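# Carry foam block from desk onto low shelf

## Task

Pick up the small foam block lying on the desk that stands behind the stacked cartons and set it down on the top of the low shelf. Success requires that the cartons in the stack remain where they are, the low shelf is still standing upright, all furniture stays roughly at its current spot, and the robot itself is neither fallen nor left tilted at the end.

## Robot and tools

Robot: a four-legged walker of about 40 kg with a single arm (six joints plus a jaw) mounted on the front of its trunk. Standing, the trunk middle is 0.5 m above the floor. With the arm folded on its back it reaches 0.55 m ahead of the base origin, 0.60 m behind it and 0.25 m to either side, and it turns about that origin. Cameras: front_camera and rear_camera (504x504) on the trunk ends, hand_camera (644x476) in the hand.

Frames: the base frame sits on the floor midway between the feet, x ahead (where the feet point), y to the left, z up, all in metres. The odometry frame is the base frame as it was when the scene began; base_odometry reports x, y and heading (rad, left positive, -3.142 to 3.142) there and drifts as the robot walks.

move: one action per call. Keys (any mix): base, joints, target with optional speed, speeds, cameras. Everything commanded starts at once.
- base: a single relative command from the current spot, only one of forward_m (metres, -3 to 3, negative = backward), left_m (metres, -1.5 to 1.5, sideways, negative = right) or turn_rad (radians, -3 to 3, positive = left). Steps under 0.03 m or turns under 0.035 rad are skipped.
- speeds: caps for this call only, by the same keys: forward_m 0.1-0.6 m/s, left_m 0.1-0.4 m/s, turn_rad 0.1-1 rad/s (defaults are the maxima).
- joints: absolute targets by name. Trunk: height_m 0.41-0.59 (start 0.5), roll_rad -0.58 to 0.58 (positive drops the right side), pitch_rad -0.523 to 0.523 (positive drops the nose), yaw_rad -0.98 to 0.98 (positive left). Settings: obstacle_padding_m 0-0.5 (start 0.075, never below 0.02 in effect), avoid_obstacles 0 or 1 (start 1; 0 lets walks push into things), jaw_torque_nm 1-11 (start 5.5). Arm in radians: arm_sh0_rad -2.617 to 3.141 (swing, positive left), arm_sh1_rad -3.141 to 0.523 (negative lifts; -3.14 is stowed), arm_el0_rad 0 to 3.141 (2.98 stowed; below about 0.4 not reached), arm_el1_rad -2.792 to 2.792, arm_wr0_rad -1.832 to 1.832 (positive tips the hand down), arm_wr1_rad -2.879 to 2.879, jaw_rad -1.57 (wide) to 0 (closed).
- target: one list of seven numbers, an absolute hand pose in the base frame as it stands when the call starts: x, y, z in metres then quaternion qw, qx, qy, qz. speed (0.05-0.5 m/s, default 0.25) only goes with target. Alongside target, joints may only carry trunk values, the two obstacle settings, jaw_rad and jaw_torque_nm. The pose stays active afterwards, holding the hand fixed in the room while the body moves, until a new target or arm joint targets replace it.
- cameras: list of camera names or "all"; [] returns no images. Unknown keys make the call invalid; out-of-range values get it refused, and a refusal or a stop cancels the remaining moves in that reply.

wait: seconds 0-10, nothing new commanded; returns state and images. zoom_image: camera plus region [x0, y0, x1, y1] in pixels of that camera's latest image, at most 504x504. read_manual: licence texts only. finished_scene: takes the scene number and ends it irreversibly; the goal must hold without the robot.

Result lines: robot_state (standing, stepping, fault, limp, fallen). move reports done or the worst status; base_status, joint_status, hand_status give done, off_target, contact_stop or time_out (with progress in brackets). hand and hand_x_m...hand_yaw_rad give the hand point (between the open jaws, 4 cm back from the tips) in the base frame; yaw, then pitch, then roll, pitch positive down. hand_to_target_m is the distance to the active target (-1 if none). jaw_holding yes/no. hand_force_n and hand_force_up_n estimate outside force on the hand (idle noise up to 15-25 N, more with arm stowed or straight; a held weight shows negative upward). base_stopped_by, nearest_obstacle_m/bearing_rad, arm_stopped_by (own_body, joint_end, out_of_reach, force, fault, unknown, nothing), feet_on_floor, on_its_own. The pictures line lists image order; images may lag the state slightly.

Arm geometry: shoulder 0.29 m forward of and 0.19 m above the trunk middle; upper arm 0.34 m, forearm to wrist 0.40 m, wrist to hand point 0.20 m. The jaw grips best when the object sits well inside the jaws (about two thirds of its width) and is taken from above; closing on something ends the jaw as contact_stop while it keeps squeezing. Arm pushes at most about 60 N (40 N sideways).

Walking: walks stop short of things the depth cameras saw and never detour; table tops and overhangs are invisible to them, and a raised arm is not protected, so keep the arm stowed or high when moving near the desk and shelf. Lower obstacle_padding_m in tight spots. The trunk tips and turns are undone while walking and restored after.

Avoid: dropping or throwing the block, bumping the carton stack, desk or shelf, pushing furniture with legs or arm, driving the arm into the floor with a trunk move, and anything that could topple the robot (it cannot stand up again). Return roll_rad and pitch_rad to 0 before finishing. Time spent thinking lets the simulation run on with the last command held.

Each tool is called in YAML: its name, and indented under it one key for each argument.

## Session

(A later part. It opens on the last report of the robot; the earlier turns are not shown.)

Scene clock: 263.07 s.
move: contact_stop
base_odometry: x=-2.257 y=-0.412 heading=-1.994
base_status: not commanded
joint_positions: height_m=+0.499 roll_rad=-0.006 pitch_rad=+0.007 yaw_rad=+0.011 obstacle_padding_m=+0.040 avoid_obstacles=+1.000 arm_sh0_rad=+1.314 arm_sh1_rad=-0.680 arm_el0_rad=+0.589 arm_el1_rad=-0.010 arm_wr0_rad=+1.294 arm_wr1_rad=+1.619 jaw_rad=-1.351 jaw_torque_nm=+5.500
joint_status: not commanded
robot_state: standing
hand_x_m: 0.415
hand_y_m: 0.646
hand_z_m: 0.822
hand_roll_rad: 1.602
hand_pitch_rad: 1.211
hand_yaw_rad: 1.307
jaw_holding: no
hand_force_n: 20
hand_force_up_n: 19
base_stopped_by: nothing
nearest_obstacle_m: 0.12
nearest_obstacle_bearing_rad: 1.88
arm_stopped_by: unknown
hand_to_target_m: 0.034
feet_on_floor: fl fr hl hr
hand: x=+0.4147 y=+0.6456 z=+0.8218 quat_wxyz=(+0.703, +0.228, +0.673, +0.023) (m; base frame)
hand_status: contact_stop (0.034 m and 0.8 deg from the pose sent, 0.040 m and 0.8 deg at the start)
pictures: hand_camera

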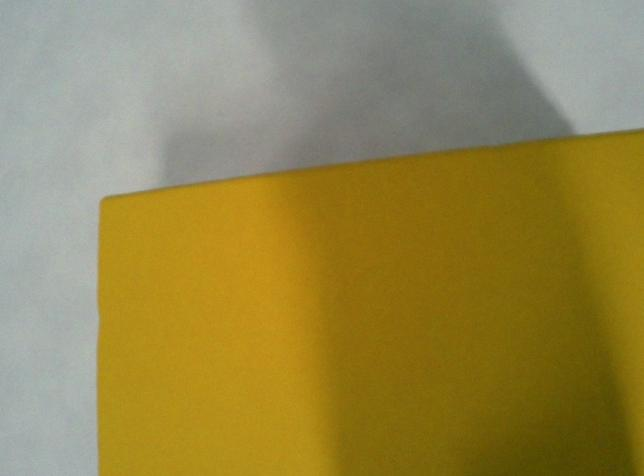

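move:
  target: [0.400, 0.640, 0.85, 0.7068, 0.223, 0.671, 0.024]
  speed: 0.1
  cameras: ["hand_camera"]

move:
  target: [0.407, 0.66, 0.79, 0.7068, 0.223, 0.671, 0.024]
  speed: 0.05
  cameras: ["hand_camera"]

Scene clock: 273.37 s.
move: done
base_odometry: x=-2.257 y=-0.412 heading=-1.994
base_status: not commanded
joint_positions: height_m=+0.499 roll_rad=-0.006 pitch_rad=+0.007 yaw_rad=+0.012 obstacle_padding_m=+0.040 avoid_obstacles=+1.000 arm_sh0_rad=+1.335 arm_sh1_rad=-0.714 arm_el0_rad=+0.576 arm_el1_rad=-0.022 arm_wr0_rad=+1.363 arm_wr1_rad=+1.628 jaw_rad=-1.351 jaw_torque_nm=+5.500
joint_status: not commanded
robot_state: standing
hand_x_m: 0.399
hand_y_m: 0.633
hand_z_m: 0.847
hand_roll_rad: 1.575
hand_pitch_rad: 1.233
hand_yaw_rad: 1.293
jaw_holding: no
hand_force_n: 2
hand_force_up_n: 0
base_stopped_by: nothing
nearest_obstacle_m: 0.12
nearest_obstacle_bearing_rad: 1.88
arm_stopped_by: nothing
hand_to_target_m: 0.007
feet_on_floor: fl fr hl hr
hand: x=+0.3990 y=+0.6334 z=+0.8475 quat_wxyz=(+0.706, +0.216, +0.674, +0.020) (m; base frame)
hand_status: done (0.007 m and 1.0 deg from the pose sent, 0.032 m and 0.8 deg at the start)
pictures: hand_camera

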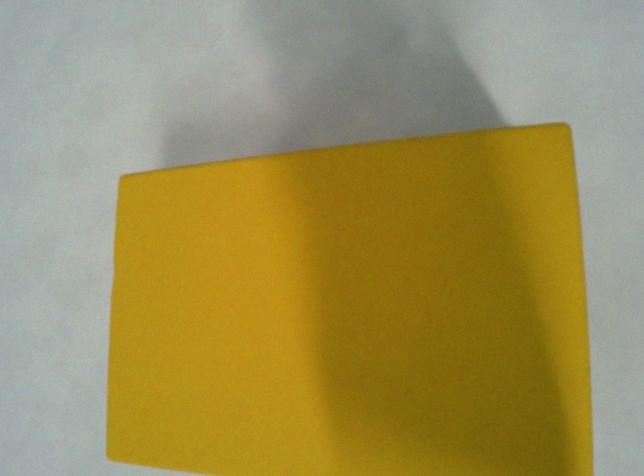

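Scene clock: 274.97 s.
move: done
base_odometry: x=-2.257 y=-0.412 heading=-1.994
base_status: not commanded
joint_positions: height_m=+0.499 roll_rad=-0.007 pitch_rad=+0.008 yaw_rad=+0.012 obstacle_padding_m=+0.040 avoid_obstacles=+1.000 arm_sh0_rad=+1.334 arm_sh1_rad=-0.628 arm_el0_rad=+0.575 arm_el1_rad=-0.022 arm_wr0_rad=+1.263 arm_wr1_rad=+1.628 jaw_rad=-1.351 jaw_torque_nm=+5.500
joint_status: not commanded
robot_state: standing
hand_x_m: 0.406
hand_y_m: 0.660
hand_z_m: 0.791
hand_roll_rad: 1.576
hand_pitch_rad: 1.219
hand_yaw_rad: 1.295
jaw_holding: no
hand_force_n: 2
hand_force_up_n: 1
base_stopped_by: nothing
nearest_obstacle_m: 0.12
nearest_obstacle_bearing_rad: 1.88
arm_stopped_by: nothing
hand_to_target_m: 0.002
feet_on_floor: fl fr hl hr
hand: x=+0.4063 y=+0.6599 z=+0.7914 quat_wxyz=(+0.706, +0.220, +0.673, +0.025) (m; base frame)
hand_status: done (0.002 m and 0.4 deg from the pose sent, 0.064 m and 1.0 deg at the start)
pictures: hand_camera

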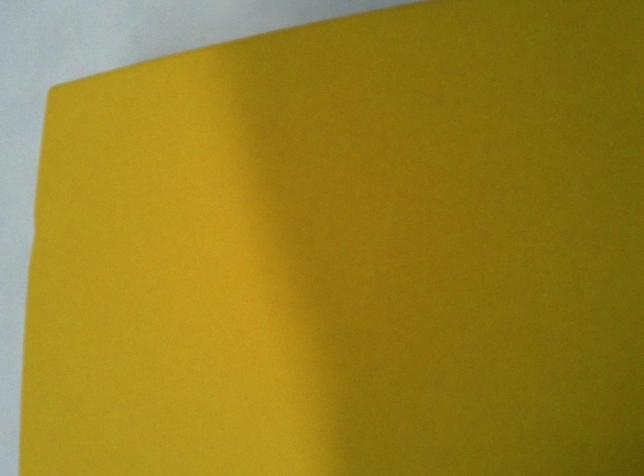

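move:
  target: [0.408, 0.665, 0.777, 0.7068, 0.223, 0.671, 0.024]
  speed: 0.05
  cameras: []

move:
  joints: {"jaw_rad": 0}
  cameras: ["hand_camera"]

Scene clock: 278.60 s.
move: done
base_odometry: x=-2.257 y=-0.412 heading=-1.994
base_status: not commanded
joint_positions: height_m=+0.499 roll_rad=-0.007 pitch_rad=+0.007 yaw_rad=+0.012 obstacle_padding_m=+0.040 avoid_obstacles=+1.000 arm_sh0_rad=+1.332 arm_sh1_rad=-0.609 arm_el0_rad=+0.575 arm_el1_rad=-0.022 arm_wr0_rad=+1.248 arm_wr1_rad=+1.628 jaw_rad=-1.351 jaw_torque_nm=+5.500
joint_status: not commanded
robot_state: standing
hand_x_m: 0.408
hand_y_m: 0.663
hand_z_m: 0.778
hand_roll_rad: 1.575
hand_pitch_rad: 1.223
hand_yaw_rad: 1.293
jaw_holding: no
hand_force_n: 1
hand_force_up_n: 0
base_stopped_by: nothing
nearest_obstacle_m: 0.12
nearest_obstacle_bearing_rad: 1.88
arm_stopped_by: nothing
hand_to_target_m: 0.002
feet_on_floor: fl fr hl hr
hand: x=+0.4081 y=+0.6634 z=+0.7783 quat_wxyz=(+0.706, +0.219, +0.673, +0.023) (m; base frame)
hand_status: done (0.002 m and 0.5 deg from the pose sent, 0.015 m and 0.4 deg at the start)
pictures: none
No camera images: "cameras" was empty.

Scene clock: 282.47 s.
move: contact_stop
base_odometry: x=-2.257 y=-0.412 heading=-1.994
base_status: not commanded
joint_positions: height_m=+0.499 roll_rad=-0.005 pitch_rad=+0.008 yaw_rad=+0.010 obstacle_padding_m=+0.040 avoid_obstacles=+1.000 arm_sh0_rad=+1.337 arm_sh1_rad=-0.608 arm_el0_rad=+0.575 arm_el1_rad=-0.033 arm_wr0_rad=+1.244 arm_wr1_rad=+1.628 jaw_rad=-0.929 jaw_torque_nm=+5.500
joint_status: jaw_rad contact_stop (moved +0.421 of +1.351)
robot_state: standing
hand_x_m: 0.409
hand_y_m: 0.662
hand_z_m: 0.780
hand_roll_rad: 1.548
hand_pitch_rad: 1.216
hand_yaw_rad: 1.269
jaw_holding: yes
hand_force_n: 3
hand_force_up_n: 1
base_stopped_by: nothing
nearest_obstacle_m: 0.12
nearest_obstacle_bearing_rad: 1.88
arm_stopped_by: nothing
hand_to_target_m: 0.004
feet_on_floor: fl fr hl hr
hand: x=+0.4089 y=+0.6621 z=+0.7799 quat_wxyz=(+0.709, +0.220, +0.669, +0.026) (m; base frame)
hand_status: not commanded
pictures: hand_camera

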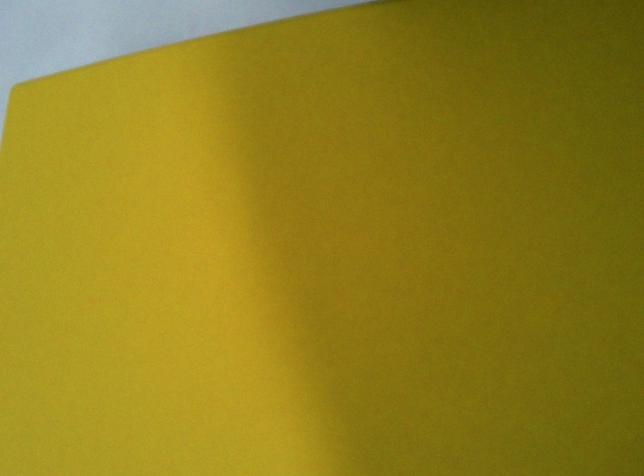

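move:
  target: [0.405, 0.652, 0.82, 0.7085, 0.22, 0.669, 0.025]
  speed: 0.1
  cameras: ["hand_camera"]

Scene clock: 291.83 s.
move: done
base_odometry: x=-2.257 y=-0.413 heading=-1.994
base_status: not commanded
joint_positions: height_m=+0.499 roll_rad=-0.006 pitch_rad=+0.008 yaw_rad=+0.012 obstacle_padding_m=+0.040 avoid_obstacles=+1.000 arm_sh0_rad=+1.338 arm_sh1_rad=-0.664 arm_el0_rad=+0.567 arm_el1_rad=-0.033 arm_wr0_rad=+1.322 arm_wr1_rad=+1.629 jaw_rad=-0.929 jaw_torque_nm=+5.500
joint_status: not commanded
robot_state: standing
hand_x_m: 0.403
hand_y_m: 0.646
hand_z_m: 0.818
hand_roll_rad: 1.544
hand_pitch_rad: 1.232
hand_yaw_rad: 1.265
jaw_holding: yes
hand_force_n: 3
hand_force_up_n: -1
base_stopped_by: nothing
nearest_obstacle_m: 0.12
nearest_obstacle_bearing_rad: 1.88
arm_stopped_by: nothing
hand_to_target_m: 0.007
feet_on_floor: fl fr hl hr
hand: x=+0.4028 y=+0.6458 z=+0.8179 quat_wxyz=(+0.710, +0.214, +0.671, +0.021) (m; base frame)
hand_status: done (0.007 m and 0.9 deg from the pose sent, 0.042 m and 0.2 deg at the start)
pictures: hand_camera

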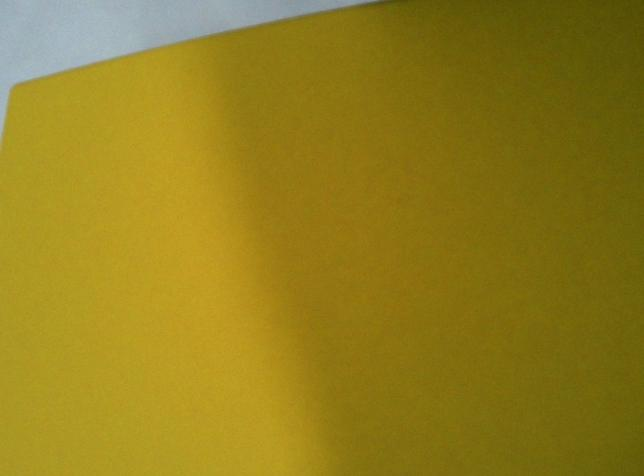

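move:
  joints: {"arm_sh1_rad": -1.5, "arm_el0_rad": 1.5, "arm_wr0_rad": 1.3}
  cameras: []

move:
  joints: {"arm_sh0_rad": 0.35, "arm_sh1_rad": -1.95, "arm_el0_rad": 2.0, "arm_wr0_rad": 1.25}
  cameras: ["hand_camera", "front_camera"]

Scene clock: 305.47 s.
move: done
base_odometry: x=-2.255 y=-0.413 heading=-1.994
base_status: not commanded
joint_positions: height_m=+0.499 roll_rad=-0.007 pitch_rad=+0.008 yaw_rad=+0.010 obstacle_padding_m=+0.040 avoid_obstacles=+1.000 arm_sh0_rad=+1.337 arm_sh1_rad=-1.491 arm_el0_rad=+1.489 arm_el1_rad=-0.033 arm_wr0_rad=+1.305 arm_wr1_rad=+1.629 jaw_rad=-0.929 jaw_torque_nm=+5.500
joint_status: all done
robot_state: standing
hand_x_m: 0.357
hand_y_m: 0.436
hand_z_m: 0.906
hand_roll_rad: 1.518
hand_pitch_rad: 1.311
hand_yaw_rad: 1.239
jaw_holding: yes
hand_force_n: 4
hand_force_up_n: -1
base_stopped_by: nothing
nearest_obstacle_m: 0.12
nearest_obstacle_bearing_rad: 1.88
arm_stopped_by: nothing
hand_to_target_m: -1.000
feet_on_floor: fl fr hl hr
hand: x=+0.3573 y=+0.4361 z=+0.9056 quat_wxyz=(+0.712, +0.187, +0.677, -0.008) (m; base frame)
hand_status: not commanded
pictures: none
No camera images: "cameras" was empty.

Scene clock: 307.27 s.
move: done
base_odometry: x=-2.253 y=-0.414 heading=-1.994
base_status: not commanded
joint_positions: height_m=+0.499 roll_rad=-0.007 pitch_rad=+0.008 yaw_rad=+0.007 obstacle_padding_m=+0.040 avoid_obstacles=+1.000 arm_sh0_rad=+0.362 arm_sh1_rad=-1.941 arm_el0_rad=+1.990 arm_el1_rad=-0.032 arm_wr0_rad=+1.255 arm_wr1_rad=+1.629 jaw_rad=-0.929 jaw_torque_nm=+5.500
joint_status: all done
robot_state: standing
hand_x_m: 0.550
hand_y_m: 0.111
hand_z_m: 0.863
hand_roll_rad: 1.485
hand_pitch_rad: 1.313
hand_yaw_rad: 0.231
jaw_holding: yes
hand_force_n: 4
hand_force_up_n: -1
base_stopped_by: nothing
nearest_obstacle_m: 0.12
nearest_obstacle_bearing_rad: 1.88
arm_stopped_by: nothing
hand_to_target_m: -1.000
feet_on_floor: fl fr hl hr
hand: x=+0.5500 y=+0.1105 z=+0.8633 quat_wxyz=(+0.627, +0.480, +0.508, -0.343) (m; base frame)
hand_status: not commanded
pictures: front_camera, hand_camera

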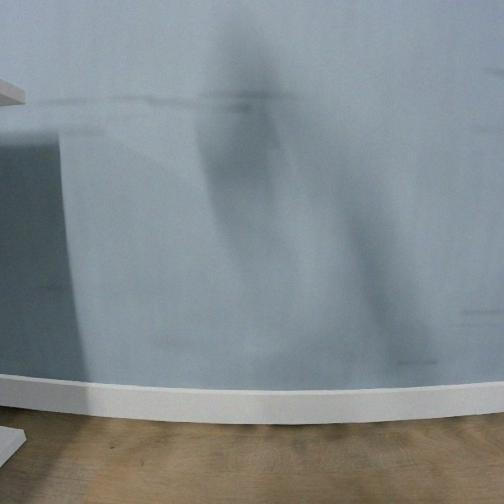

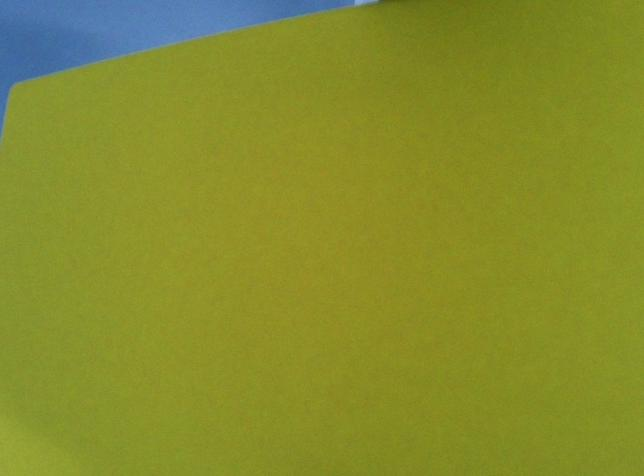

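move:
  base: {"forward_m": -1.15}
  speeds: {"forward_m": 0.4}
  cameras: []

move:
  base: {"turn_rad": 1.57}
  joints: {"arm_sh0_rad": 0}
  speeds: {"turn_rad": 0.7}

Scene clock: 318.33 s.
move: done
base_odometry: x=-1.780 y=+0.636 heading=-1.996
base_status: done
joint_positions: height_m=+0.499 roll_rad=-0.006 pitch_rad=+0.007 yaw_rad=+0.004 obstacle_padding_m=+0.040 avoid_obstacles=+1.000 arm_sh0_rad=+0.353 arm_sh1_rad=-1.951 arm_el0_rad=+2.003 arm_el1_rad=-0.032 arm_wr0_rad=+1.252 arm_wr1_rad=+1.629 jaw_rad=-0.929 jaw_torque_nm=+5.500
joint_status: not commanded
robot_state: standing
hand_x_m: 0.551
hand_y_m: 0.107
hand_z_m: 0.862
hand_roll_rad: 1.489
hand_pitch_rad: 1.310
hand_yaw_rad: 0.223
jaw_holding: yes
hand_force_n: 1
hand_force_up_n: -1
base_stopped_by: nothing
nearest_obstacle_m: 0.31
nearest_obstacle_bearing_rad: 0.41
arm_stopped_by: nothing
hand_to_target_m: -1.000
feet_on_floor: fl fr hl hr
hand: x=+0.5505 y=+0.1073 z=+0.8618 quat_wxyz=(+0.626, +0.484, +0.505, -0.345) (m; base frame)
hand_status: not commanded
pictures: none
No camera images: "cameras" was empty.

Scene clock: 322.50 s.
move: done
base_odometry: x=-1.780 y=+0.632 heading=-0.421
base_status: done
joint_positions: height_m=+0.499 roll_rad=+0.008 pitch_rad=+0.006 yaw_rad=-0.010 obstacle_padding_m=+0.040 avoid_obstacles=+1.000 arm_sh0_rad=+0.006 arm_sh1_rad=-1.950 arm_el0_rad=+2.000 arm_el1_rad=-0.031 arm_wr0_rad=+1.251 arm_wr1_rad=+1.629 jaw_rad=-0.928 jaw_torque_nm=+5.500
joint_status: all done
robot_state: standing
hand_x_m: 0.566
hand_y_m: -0.010
hand_z_m: 0.863
hand_roll_rad: 1.534
hand_pitch_rad: 1.308
hand_yaw_rad: -0.094
jaw_holding: yes
hand_force_n: 3
hand_force_up_n: -1
base_stopped_by: nothing
nearest_obstacle_m: 0.13
nearest_obstacle_bearing_rad: -2.91
arm_stopped_by: nothing
hand_to_target_m: -1.000
feet_on_floor: fl fr hl hr
hand: x=+0.5662 y=-0.0095 z=+0.8634 quat_wxyz=(+0.551, +0.571, +0.411, -0.449) (m; base frame)
hand_status: not commanded
pictures: front_camera, hand_camera, rear_camera

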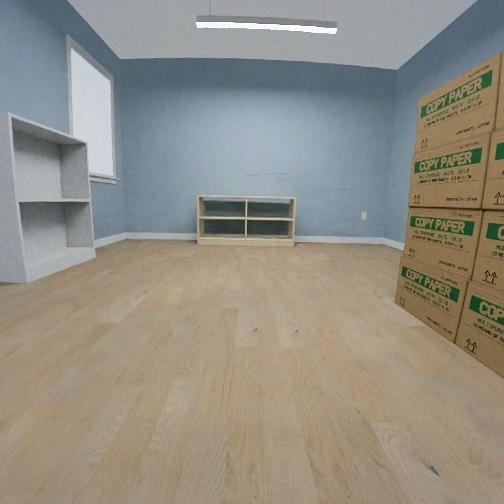

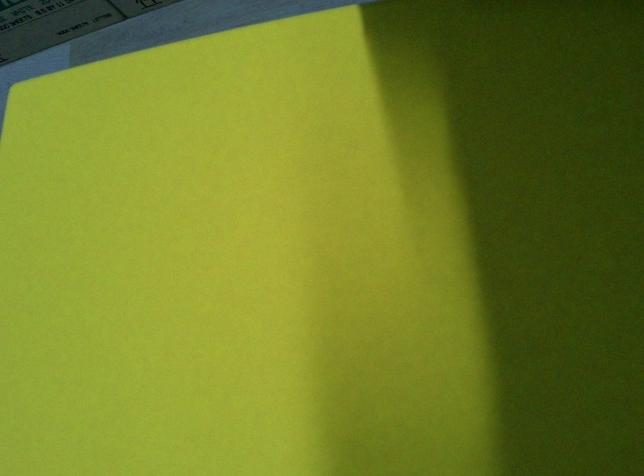

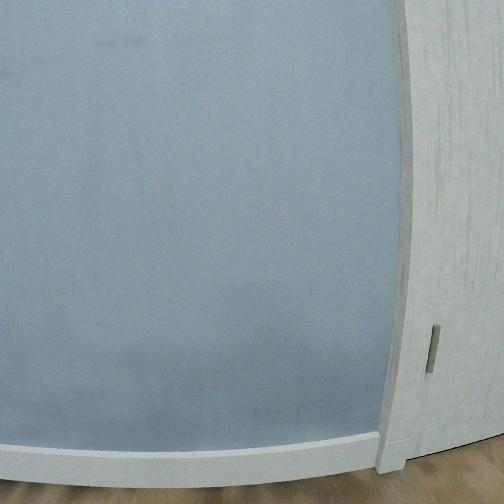

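move:
  base: {"forward_m": 2.5}
  cameras: ["front_camera"]

Scene clock: 330.27 s.
move: done
base_odometry: x=+0.501 y=-0.391 heading=-0.422
base_status: done
joint_positions: height_m=+0.498 roll_rad=-0.001 pitch_rad=+0.010 yaw_rad=+0.001 obstacle_padding_m=+0.040 avoid_obstacles=+1.000 arm_sh0_rad=+0.003 arm_sh1_rad=-1.948 arm_el0_rad=+1.997 arm_el1_rad=-0.033 arm_wr0_rad=+1.250 arm_wr1_rad=+1.629 jaw_rad=-0.929 jaw_torque_nm=+5.500
joint_status: not commanded
robot_state: standing
hand_x_m: 0.564
hand_y_m: -0.002
hand_z_m: 0.862
hand_roll_rad: 1.495
hand_pitch_rad: 1.307
hand_yaw_rad: -0.124
jaw_holding: yes
hand_force_n: 2
hand_force_up_n: -1
base_stopped_by: nothing
nearest_obstacle_m: 0.44
nearest_obstacle_bearing_rad: 0.11
arm_stopped_by: nothing
hand_to_target_m: -1.000
feet_on_floor: fl fr hl hr
hand: x=+0.5640 y=-0.0022 z=+0.8618 quat_wxyz=(+0.556, +0.566, +0.412, -0.449) (m; base frame)
hand_status: not commanded
pictures: front_camera

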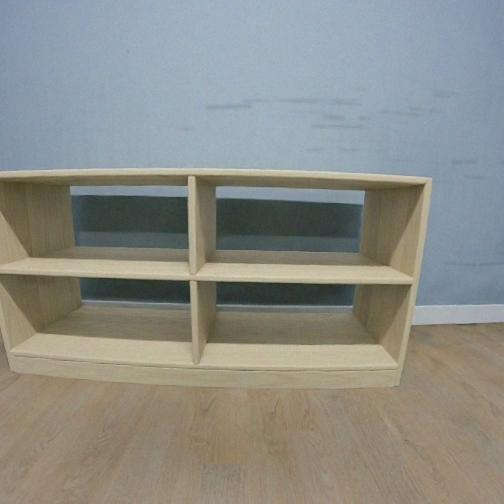

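move:
  base: {"forward_m": 0.3}
  speeds: {"forward_m": 0.3}
  cameras: ["front_camera"]

Scene clock: 336.83 s.
move: done
base_odometry: x=+0.772 y=-0.519 heading=-0.422
base_status: done
joint_positions: height_m=+0.498 roll_rad=+0.003 pitch_rad=+0.005 yaw_rad=+0.003 obstacle_padding_m=+0.040 avoid_obstacles=+1.000 arm_sh0_rad=+0.004 arm_sh1_rad=-1.948 arm_el0_rad=+1.998 arm_el1_rad=-0.033 arm_wr0_rad=+1.250 arm_wr1_rad=+1.629 jaw_rad=-0.929 jaw_torque_nm=+5.500
joint_status: not commanded
robot_state: standing
hand_x_m: 0.567
hand_y_m: -0.003
hand_z_m: 0.864
hand_roll_rad: 1.510
hand_pitch_rad: 1.305
hand_yaw_rad: -0.106
jaw_holding: yes
hand_force_n: 3
hand_force_up_n: -1
base_stopped_by: nothing
nearest_obstacle_m: 0.15
nearest_obstacle_bearing_rad: 0.10
arm_stopped_by: nothing
hand_to_target_m: -1.000
feet_on_floor: fl fr hl hr
hand: x=+0.5666 y=-0.0029 z=+0.8643 quat_wxyz=(+0.556, +0.567, +0.413, -0.446) (m; base frame)
hand_status: not commanded
pictures: front_camera

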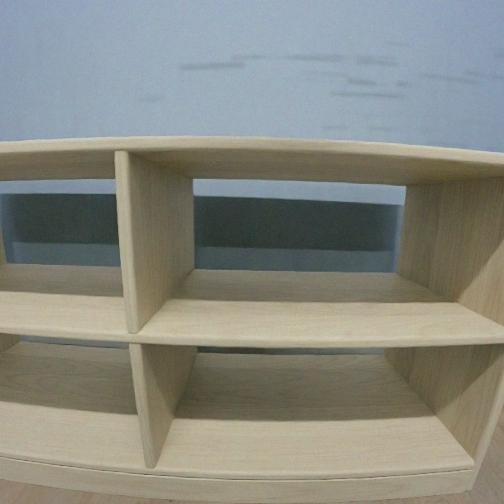

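move:
  target: [0.82, -0.003, 0.82, 0.556, 0.567, 0.413, -0.446]
  cameras: []

move:
  target: [0.825, -0.003, 0.69, 0.556, 0.567, 0.413, -0.446]
  speed: 0.15
  cameras: ["front_camera"]

move:
  target: [0.825, -0.003, 0.6, 0.556, 0.567, 0.413, -0.446]
  speed: 0.05
  cameras: ["front_camera", "hand_camera"]

Scene clock: 343.90 s.
move: done
base_odometry: x=+0.771 y=-0.518 heading=-0.422
base_status: not commanded
joint_positions: height_m=+0.498 roll_rad=+0.001 pitch_rad=+0.004 yaw_rad=+0.001 obstacle_padding_m=+0.040 avoid_obstacles=+1.000 arm_sh0_rad=+0.004 arm_sh1_rad=-1.091 arm_el0_rad=+1.214 arm_el1_rad=-0.033 arm_wr0_rad=+1.184 arm_wr1_rad=+1.629 jaw_rad=-0.929 jaw_torque_nm=+5.500
joint_status: not commanded
robot_state: standing
hand_x_m: 0.813
hand_y_m: -0.003
hand_z_m: 0.820
hand_roll_rad: 1.501
hand_pitch_rad: 1.310
hand_yaw_rad: -0.115
jaw_holding: yes
hand_force_n: 1
hand_force_up_n: -1
base_stopped_by: nothing
nearest_obstacle_m: 0.15
nearest_obstacle_bearing_rad: 0.10
arm_stopped_by: nothing
hand_to_target_m: 0.008
feet_on_floor: fl fr hl hr
hand: x=+0.8134 y=-0.0027 z=+0.8200 quat_wxyz=(+0.555, +0.565, +0.414, -0.448) (m; base frame)
hand_status: done (0.008 m and 0.3 deg from the pose sent, 0.257 m and 0.1 deg at the start)
pictures: none
No camera images: "cameras" was empty.

Scene clock: 345.33 s.
move: done
base_odometry: x=+0.770 y=-0.518 heading=-0.422
base_status: not commanded
joint_positions: height_m=+0.498 roll_rad=+0.000 pitch_rad=+0.004 yaw_rad=+0.001 obstacle_padding_m=+0.040 avoid_obstacles=+1.000 arm_sh0_rad=+0.003 arm_sh1_rad=-0.978 arm_el0_rad=+1.377 arm_el1_rad=-0.033 arm_wr0_rad=+0.906 arm_wr1_rad=+1.629 jaw_rad=-0.928 jaw_torque_nm=+5.500
joint_status: not commanded
robot_state: standing
hand_x_m: 0.833
hand_y_m: -0.002
hand_z_m: 0.688
hand_roll_rad: 1.510
hand_pitch_rad: 1.308
hand_yaw_rad: -0.098
jaw_holding: yes
hand_force_n: 4
hand_force_up_n: -2
base_stopped_by: nothing
nearest_obstacle_m: 0.15
nearest_obstacle_bearing_rad: 0.10
arm_stopped_by: nothing
hand_to_target_m: 0.008
feet_on_floor: fl fr hl hr
hand: x=+0.8327 y=-0.0018 z=+0.6880 quat_wxyz=(+0.557, +0.565, +0.416, -0.445) (m; base frame)
hand_status: done (0.008 m and 0.4 deg from the pose sent, 0.131 m and 0.3 deg at the start)
pictures: front_camera

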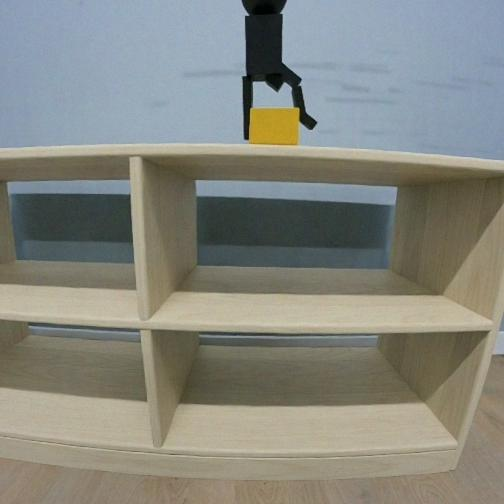

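Scene clock: 349.43 s.
move: contact_stop
base_odometry: x=+0.770 y=-0.518 heading=-0.422
base_status: not commanded
joint_positions: height_m=+0.498 roll_rad=+0.001 pitch_rad=+0.002 yaw_rad=+0.004 obstacle_padding_m=+0.040 avoid_obstacles=+1.000 arm_sh0_rad=+0.001 arm_sh1_rad=-1.003 arm_el0_rad=+1.474 arm_el1_rad=-0.042 arm_wr0_rad=+0.803 arm_wr1_rad=+1.639 jaw_rad=-0.933 jaw_torque_nm=+5.500
joint_status: not commanded
robot_state: standing
hand_x_m: 0.825
hand_y_m: -0.002
hand_z_m: 0.668
hand_roll_rad: 1.511
hand_pitch_rad: 1.274
hand_yaw_rad: -0.099
jaw_holding: yes
hand_force_n: 41
hand_force_up_n: 41
base_stopped_by: nothing
nearest_obstacle_m: 0.15
nearest_obstacle_bearing_rad: 0.10
arm_stopped_by: unknown
hand_to_target_m: 0.068
feet_on_floor: fl fr hl hr
hand: x=+0.8247 y=-0.0022 z=+0.6677 quat_wxyz=(+0.564, +0.572, +0.405, -0.436) (m; base frame)
hand_status: contact_stop (0.068 m and 1.8 deg from the pose sent, 0.088 m and 0.4 deg at the start)
pictures: front_camera, hand_camera

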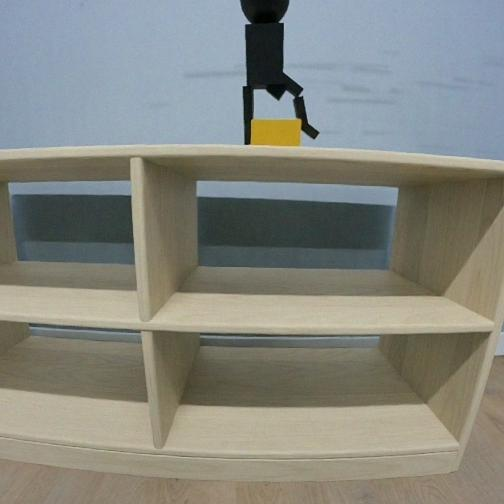

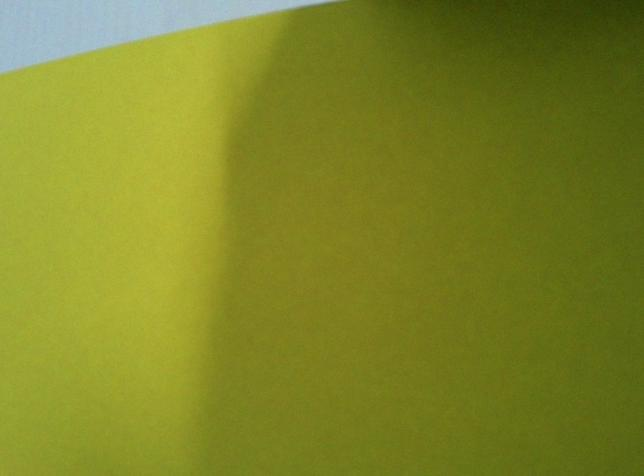

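move:
  target: [0.825, -0.003, 0.667, 0.56, 0.57, 0.41, -0.44]
  speed: 0.05
  cameras: []

move:
  joints: {"jaw_rad": -1.4}
  cameras: ["front_camera"]

move:
  target: [0.80, -0.003, 0.79, 0.56, 0.57, 0.41, -0.44]
  speed: 0.15
  cameras: ["front_camera", "hand_camera"]

Scene clock: 353.33 s.
move: done
base_odometry: x=+0.770 y=-0.518 heading=-0.422
base_status: not commanded
joint_positions: height_m=+0.498 roll_rad=+0.001 pitch_rad=+0.003 yaw_rad=+0.004 obstacle_padding_m=+0.040 avoid_obstacles=+1.000 arm_sh0_rad=+0.001 arm_sh1_rad=-1.010 arm_el0_rad=+1.480 arm_el1_rad=-0.043 arm_wr0_rad=+0.794 arm_wr1_rad=+1.639 jaw_rad=-0.932 jaw_torque_nm=+5.500
joint_status: not commanded
robot_state: standing
hand_x_m: 0.825
hand_y_m: -0.002
hand_z_m: 0.668
hand_roll_rad: 1.512
hand_pitch_rad: 1.267
hand_yaw_rad: -0.098
jaw_holding: yes
hand_force_n: 27
hand_force_up_n: 27
base_stopped_by: nothing
nearest_obstacle_m: 0.15
nearest_obstacle_bearing_rad: 0.10
arm_stopped_by: nothing
hand_to_target_m: 0.001
feet_on_floor: fl fr hl hr
hand: x=+0.8251 y=-0.0024 z=+0.6683 quat_wxyz=(+0.566, +0.573, +0.403, -0.434) (m; base frame)
hand_status: done (0.001 m and 1.3 deg from the pose sent, 0.001 m and 0.9 deg at the start)
pictures: none
No camera images: "cameras" was empty.

Scene clock: 354.63 s.
move: done
base_odometry: x=+0.770 y=-0.518 heading=-0.422
base_status: not commanded
joint_positions: height_m=+0.498 roll_rad=+0.000 pitch_rad=+0.003 yaw_rad=+0.002 obstacle_padding_m=+0.040 avoid_obstacles=+1.000 arm_sh0_rad=+0.000 arm_sh1_rad=-1.008 arm_el0_rad=+1.480 arm_el1_rad=-0.037 arm_wr0_rad=+0.816 arm_wr1_rad=+1.639 jaw_rad=-1.400 jaw_torque_nm=+5.500
joint_status: all done
robot_state: standing
hand_x_m: 0.822
hand_y_m: -0.003
hand_z_m: 0.666
hand_roll_rad: 1.514
hand_pitch_rad: 1.290
hand_yaw_rad: -0.101
jaw_holding: no
hand_force_n: 3
hand_force_up_n: -2
base_stopped_by: nothing
nearest_obstacle_m: 0.15
nearest_obstacle_bearing_rad: 0.10
arm_stopped_by: nothing
hand_to_target_m: 0.004
feet_on_floor: fl fr hl hr
hand: x=+0.8216 y=-0.0031 z=+0.6662 quat_wxyz=(+0.559, +0.570, +0.409, -0.442) (m; base frame)
hand_status: not commanded
pictures: front_camera

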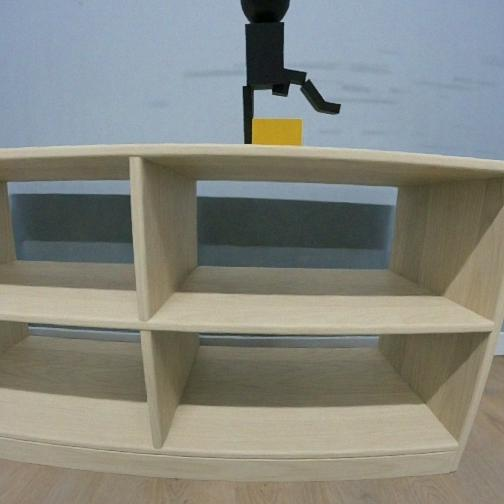

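Scene clock: 356.10 s.
move: done
base_odometry: x=+0.771 y=-0.518 heading=-0.422
base_status: not commanded
joint_positions: height_m=+0.499 roll_rad=+0.001 pitch_rad=+0.003 yaw_rad=+0.002 obstacle_padding_m=+0.040 avoid_obstacles=+1.000 arm_sh0_rad=+0.001 arm_sh1_rad=-1.180 arm_el0_rad=+1.410 arm_el1_rad=-0.033 arm_wr0_rad=+1.057 arm_wr1_rad=+1.631 jaw_rad=-1.401 jaw_torque_nm=+5.500
joint_status: not commanded
robot_state: standing
hand_x_m: 0.793
hand_y_m: -0.004
hand_z_m: 0.791
hand_roll_rad: 1.512
hand_pitch_rad: 1.289
hand_yaw_rad: -0.105
jaw_holding: no
hand_force_n: 1
hand_force_up_n: 0
base_stopped_by: nothing
nearest_obstacle_m: 0.15
nearest_obstacle_bearing_rad: 0.10
arm_stopped_by: nothing
hand_to_target_m: 0.007
feet_on_floor: fl fr hl hr
hand: x=+0.7928 y=-0.0039 z=+0.7907 quat_wxyz=(+0.559, +0.570, +0.408, -0.442) (m; base frame)
hand_status: done (0.007 m and 0.3 deg from the pose sent, 0.126 m and 0.3 deg at the start)
pictures: front_camera, hand_camera

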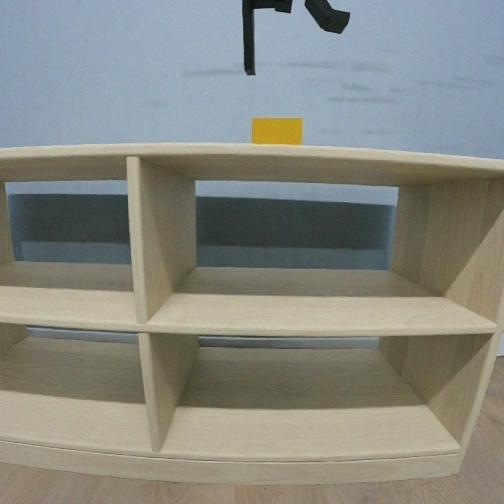

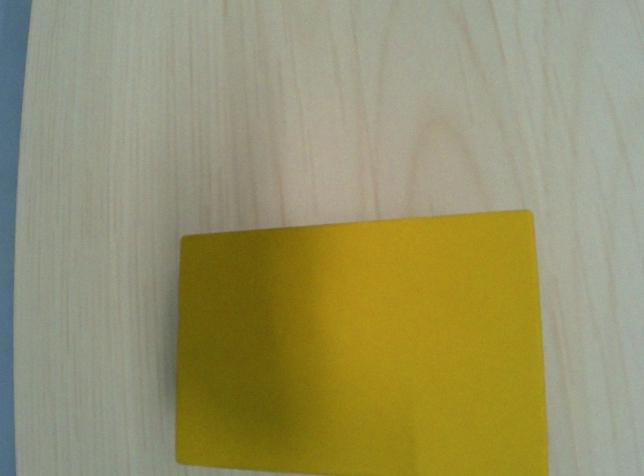

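Placed stably. Done.

finished_scene:
  scene: 2

The scene is finished: the task was done.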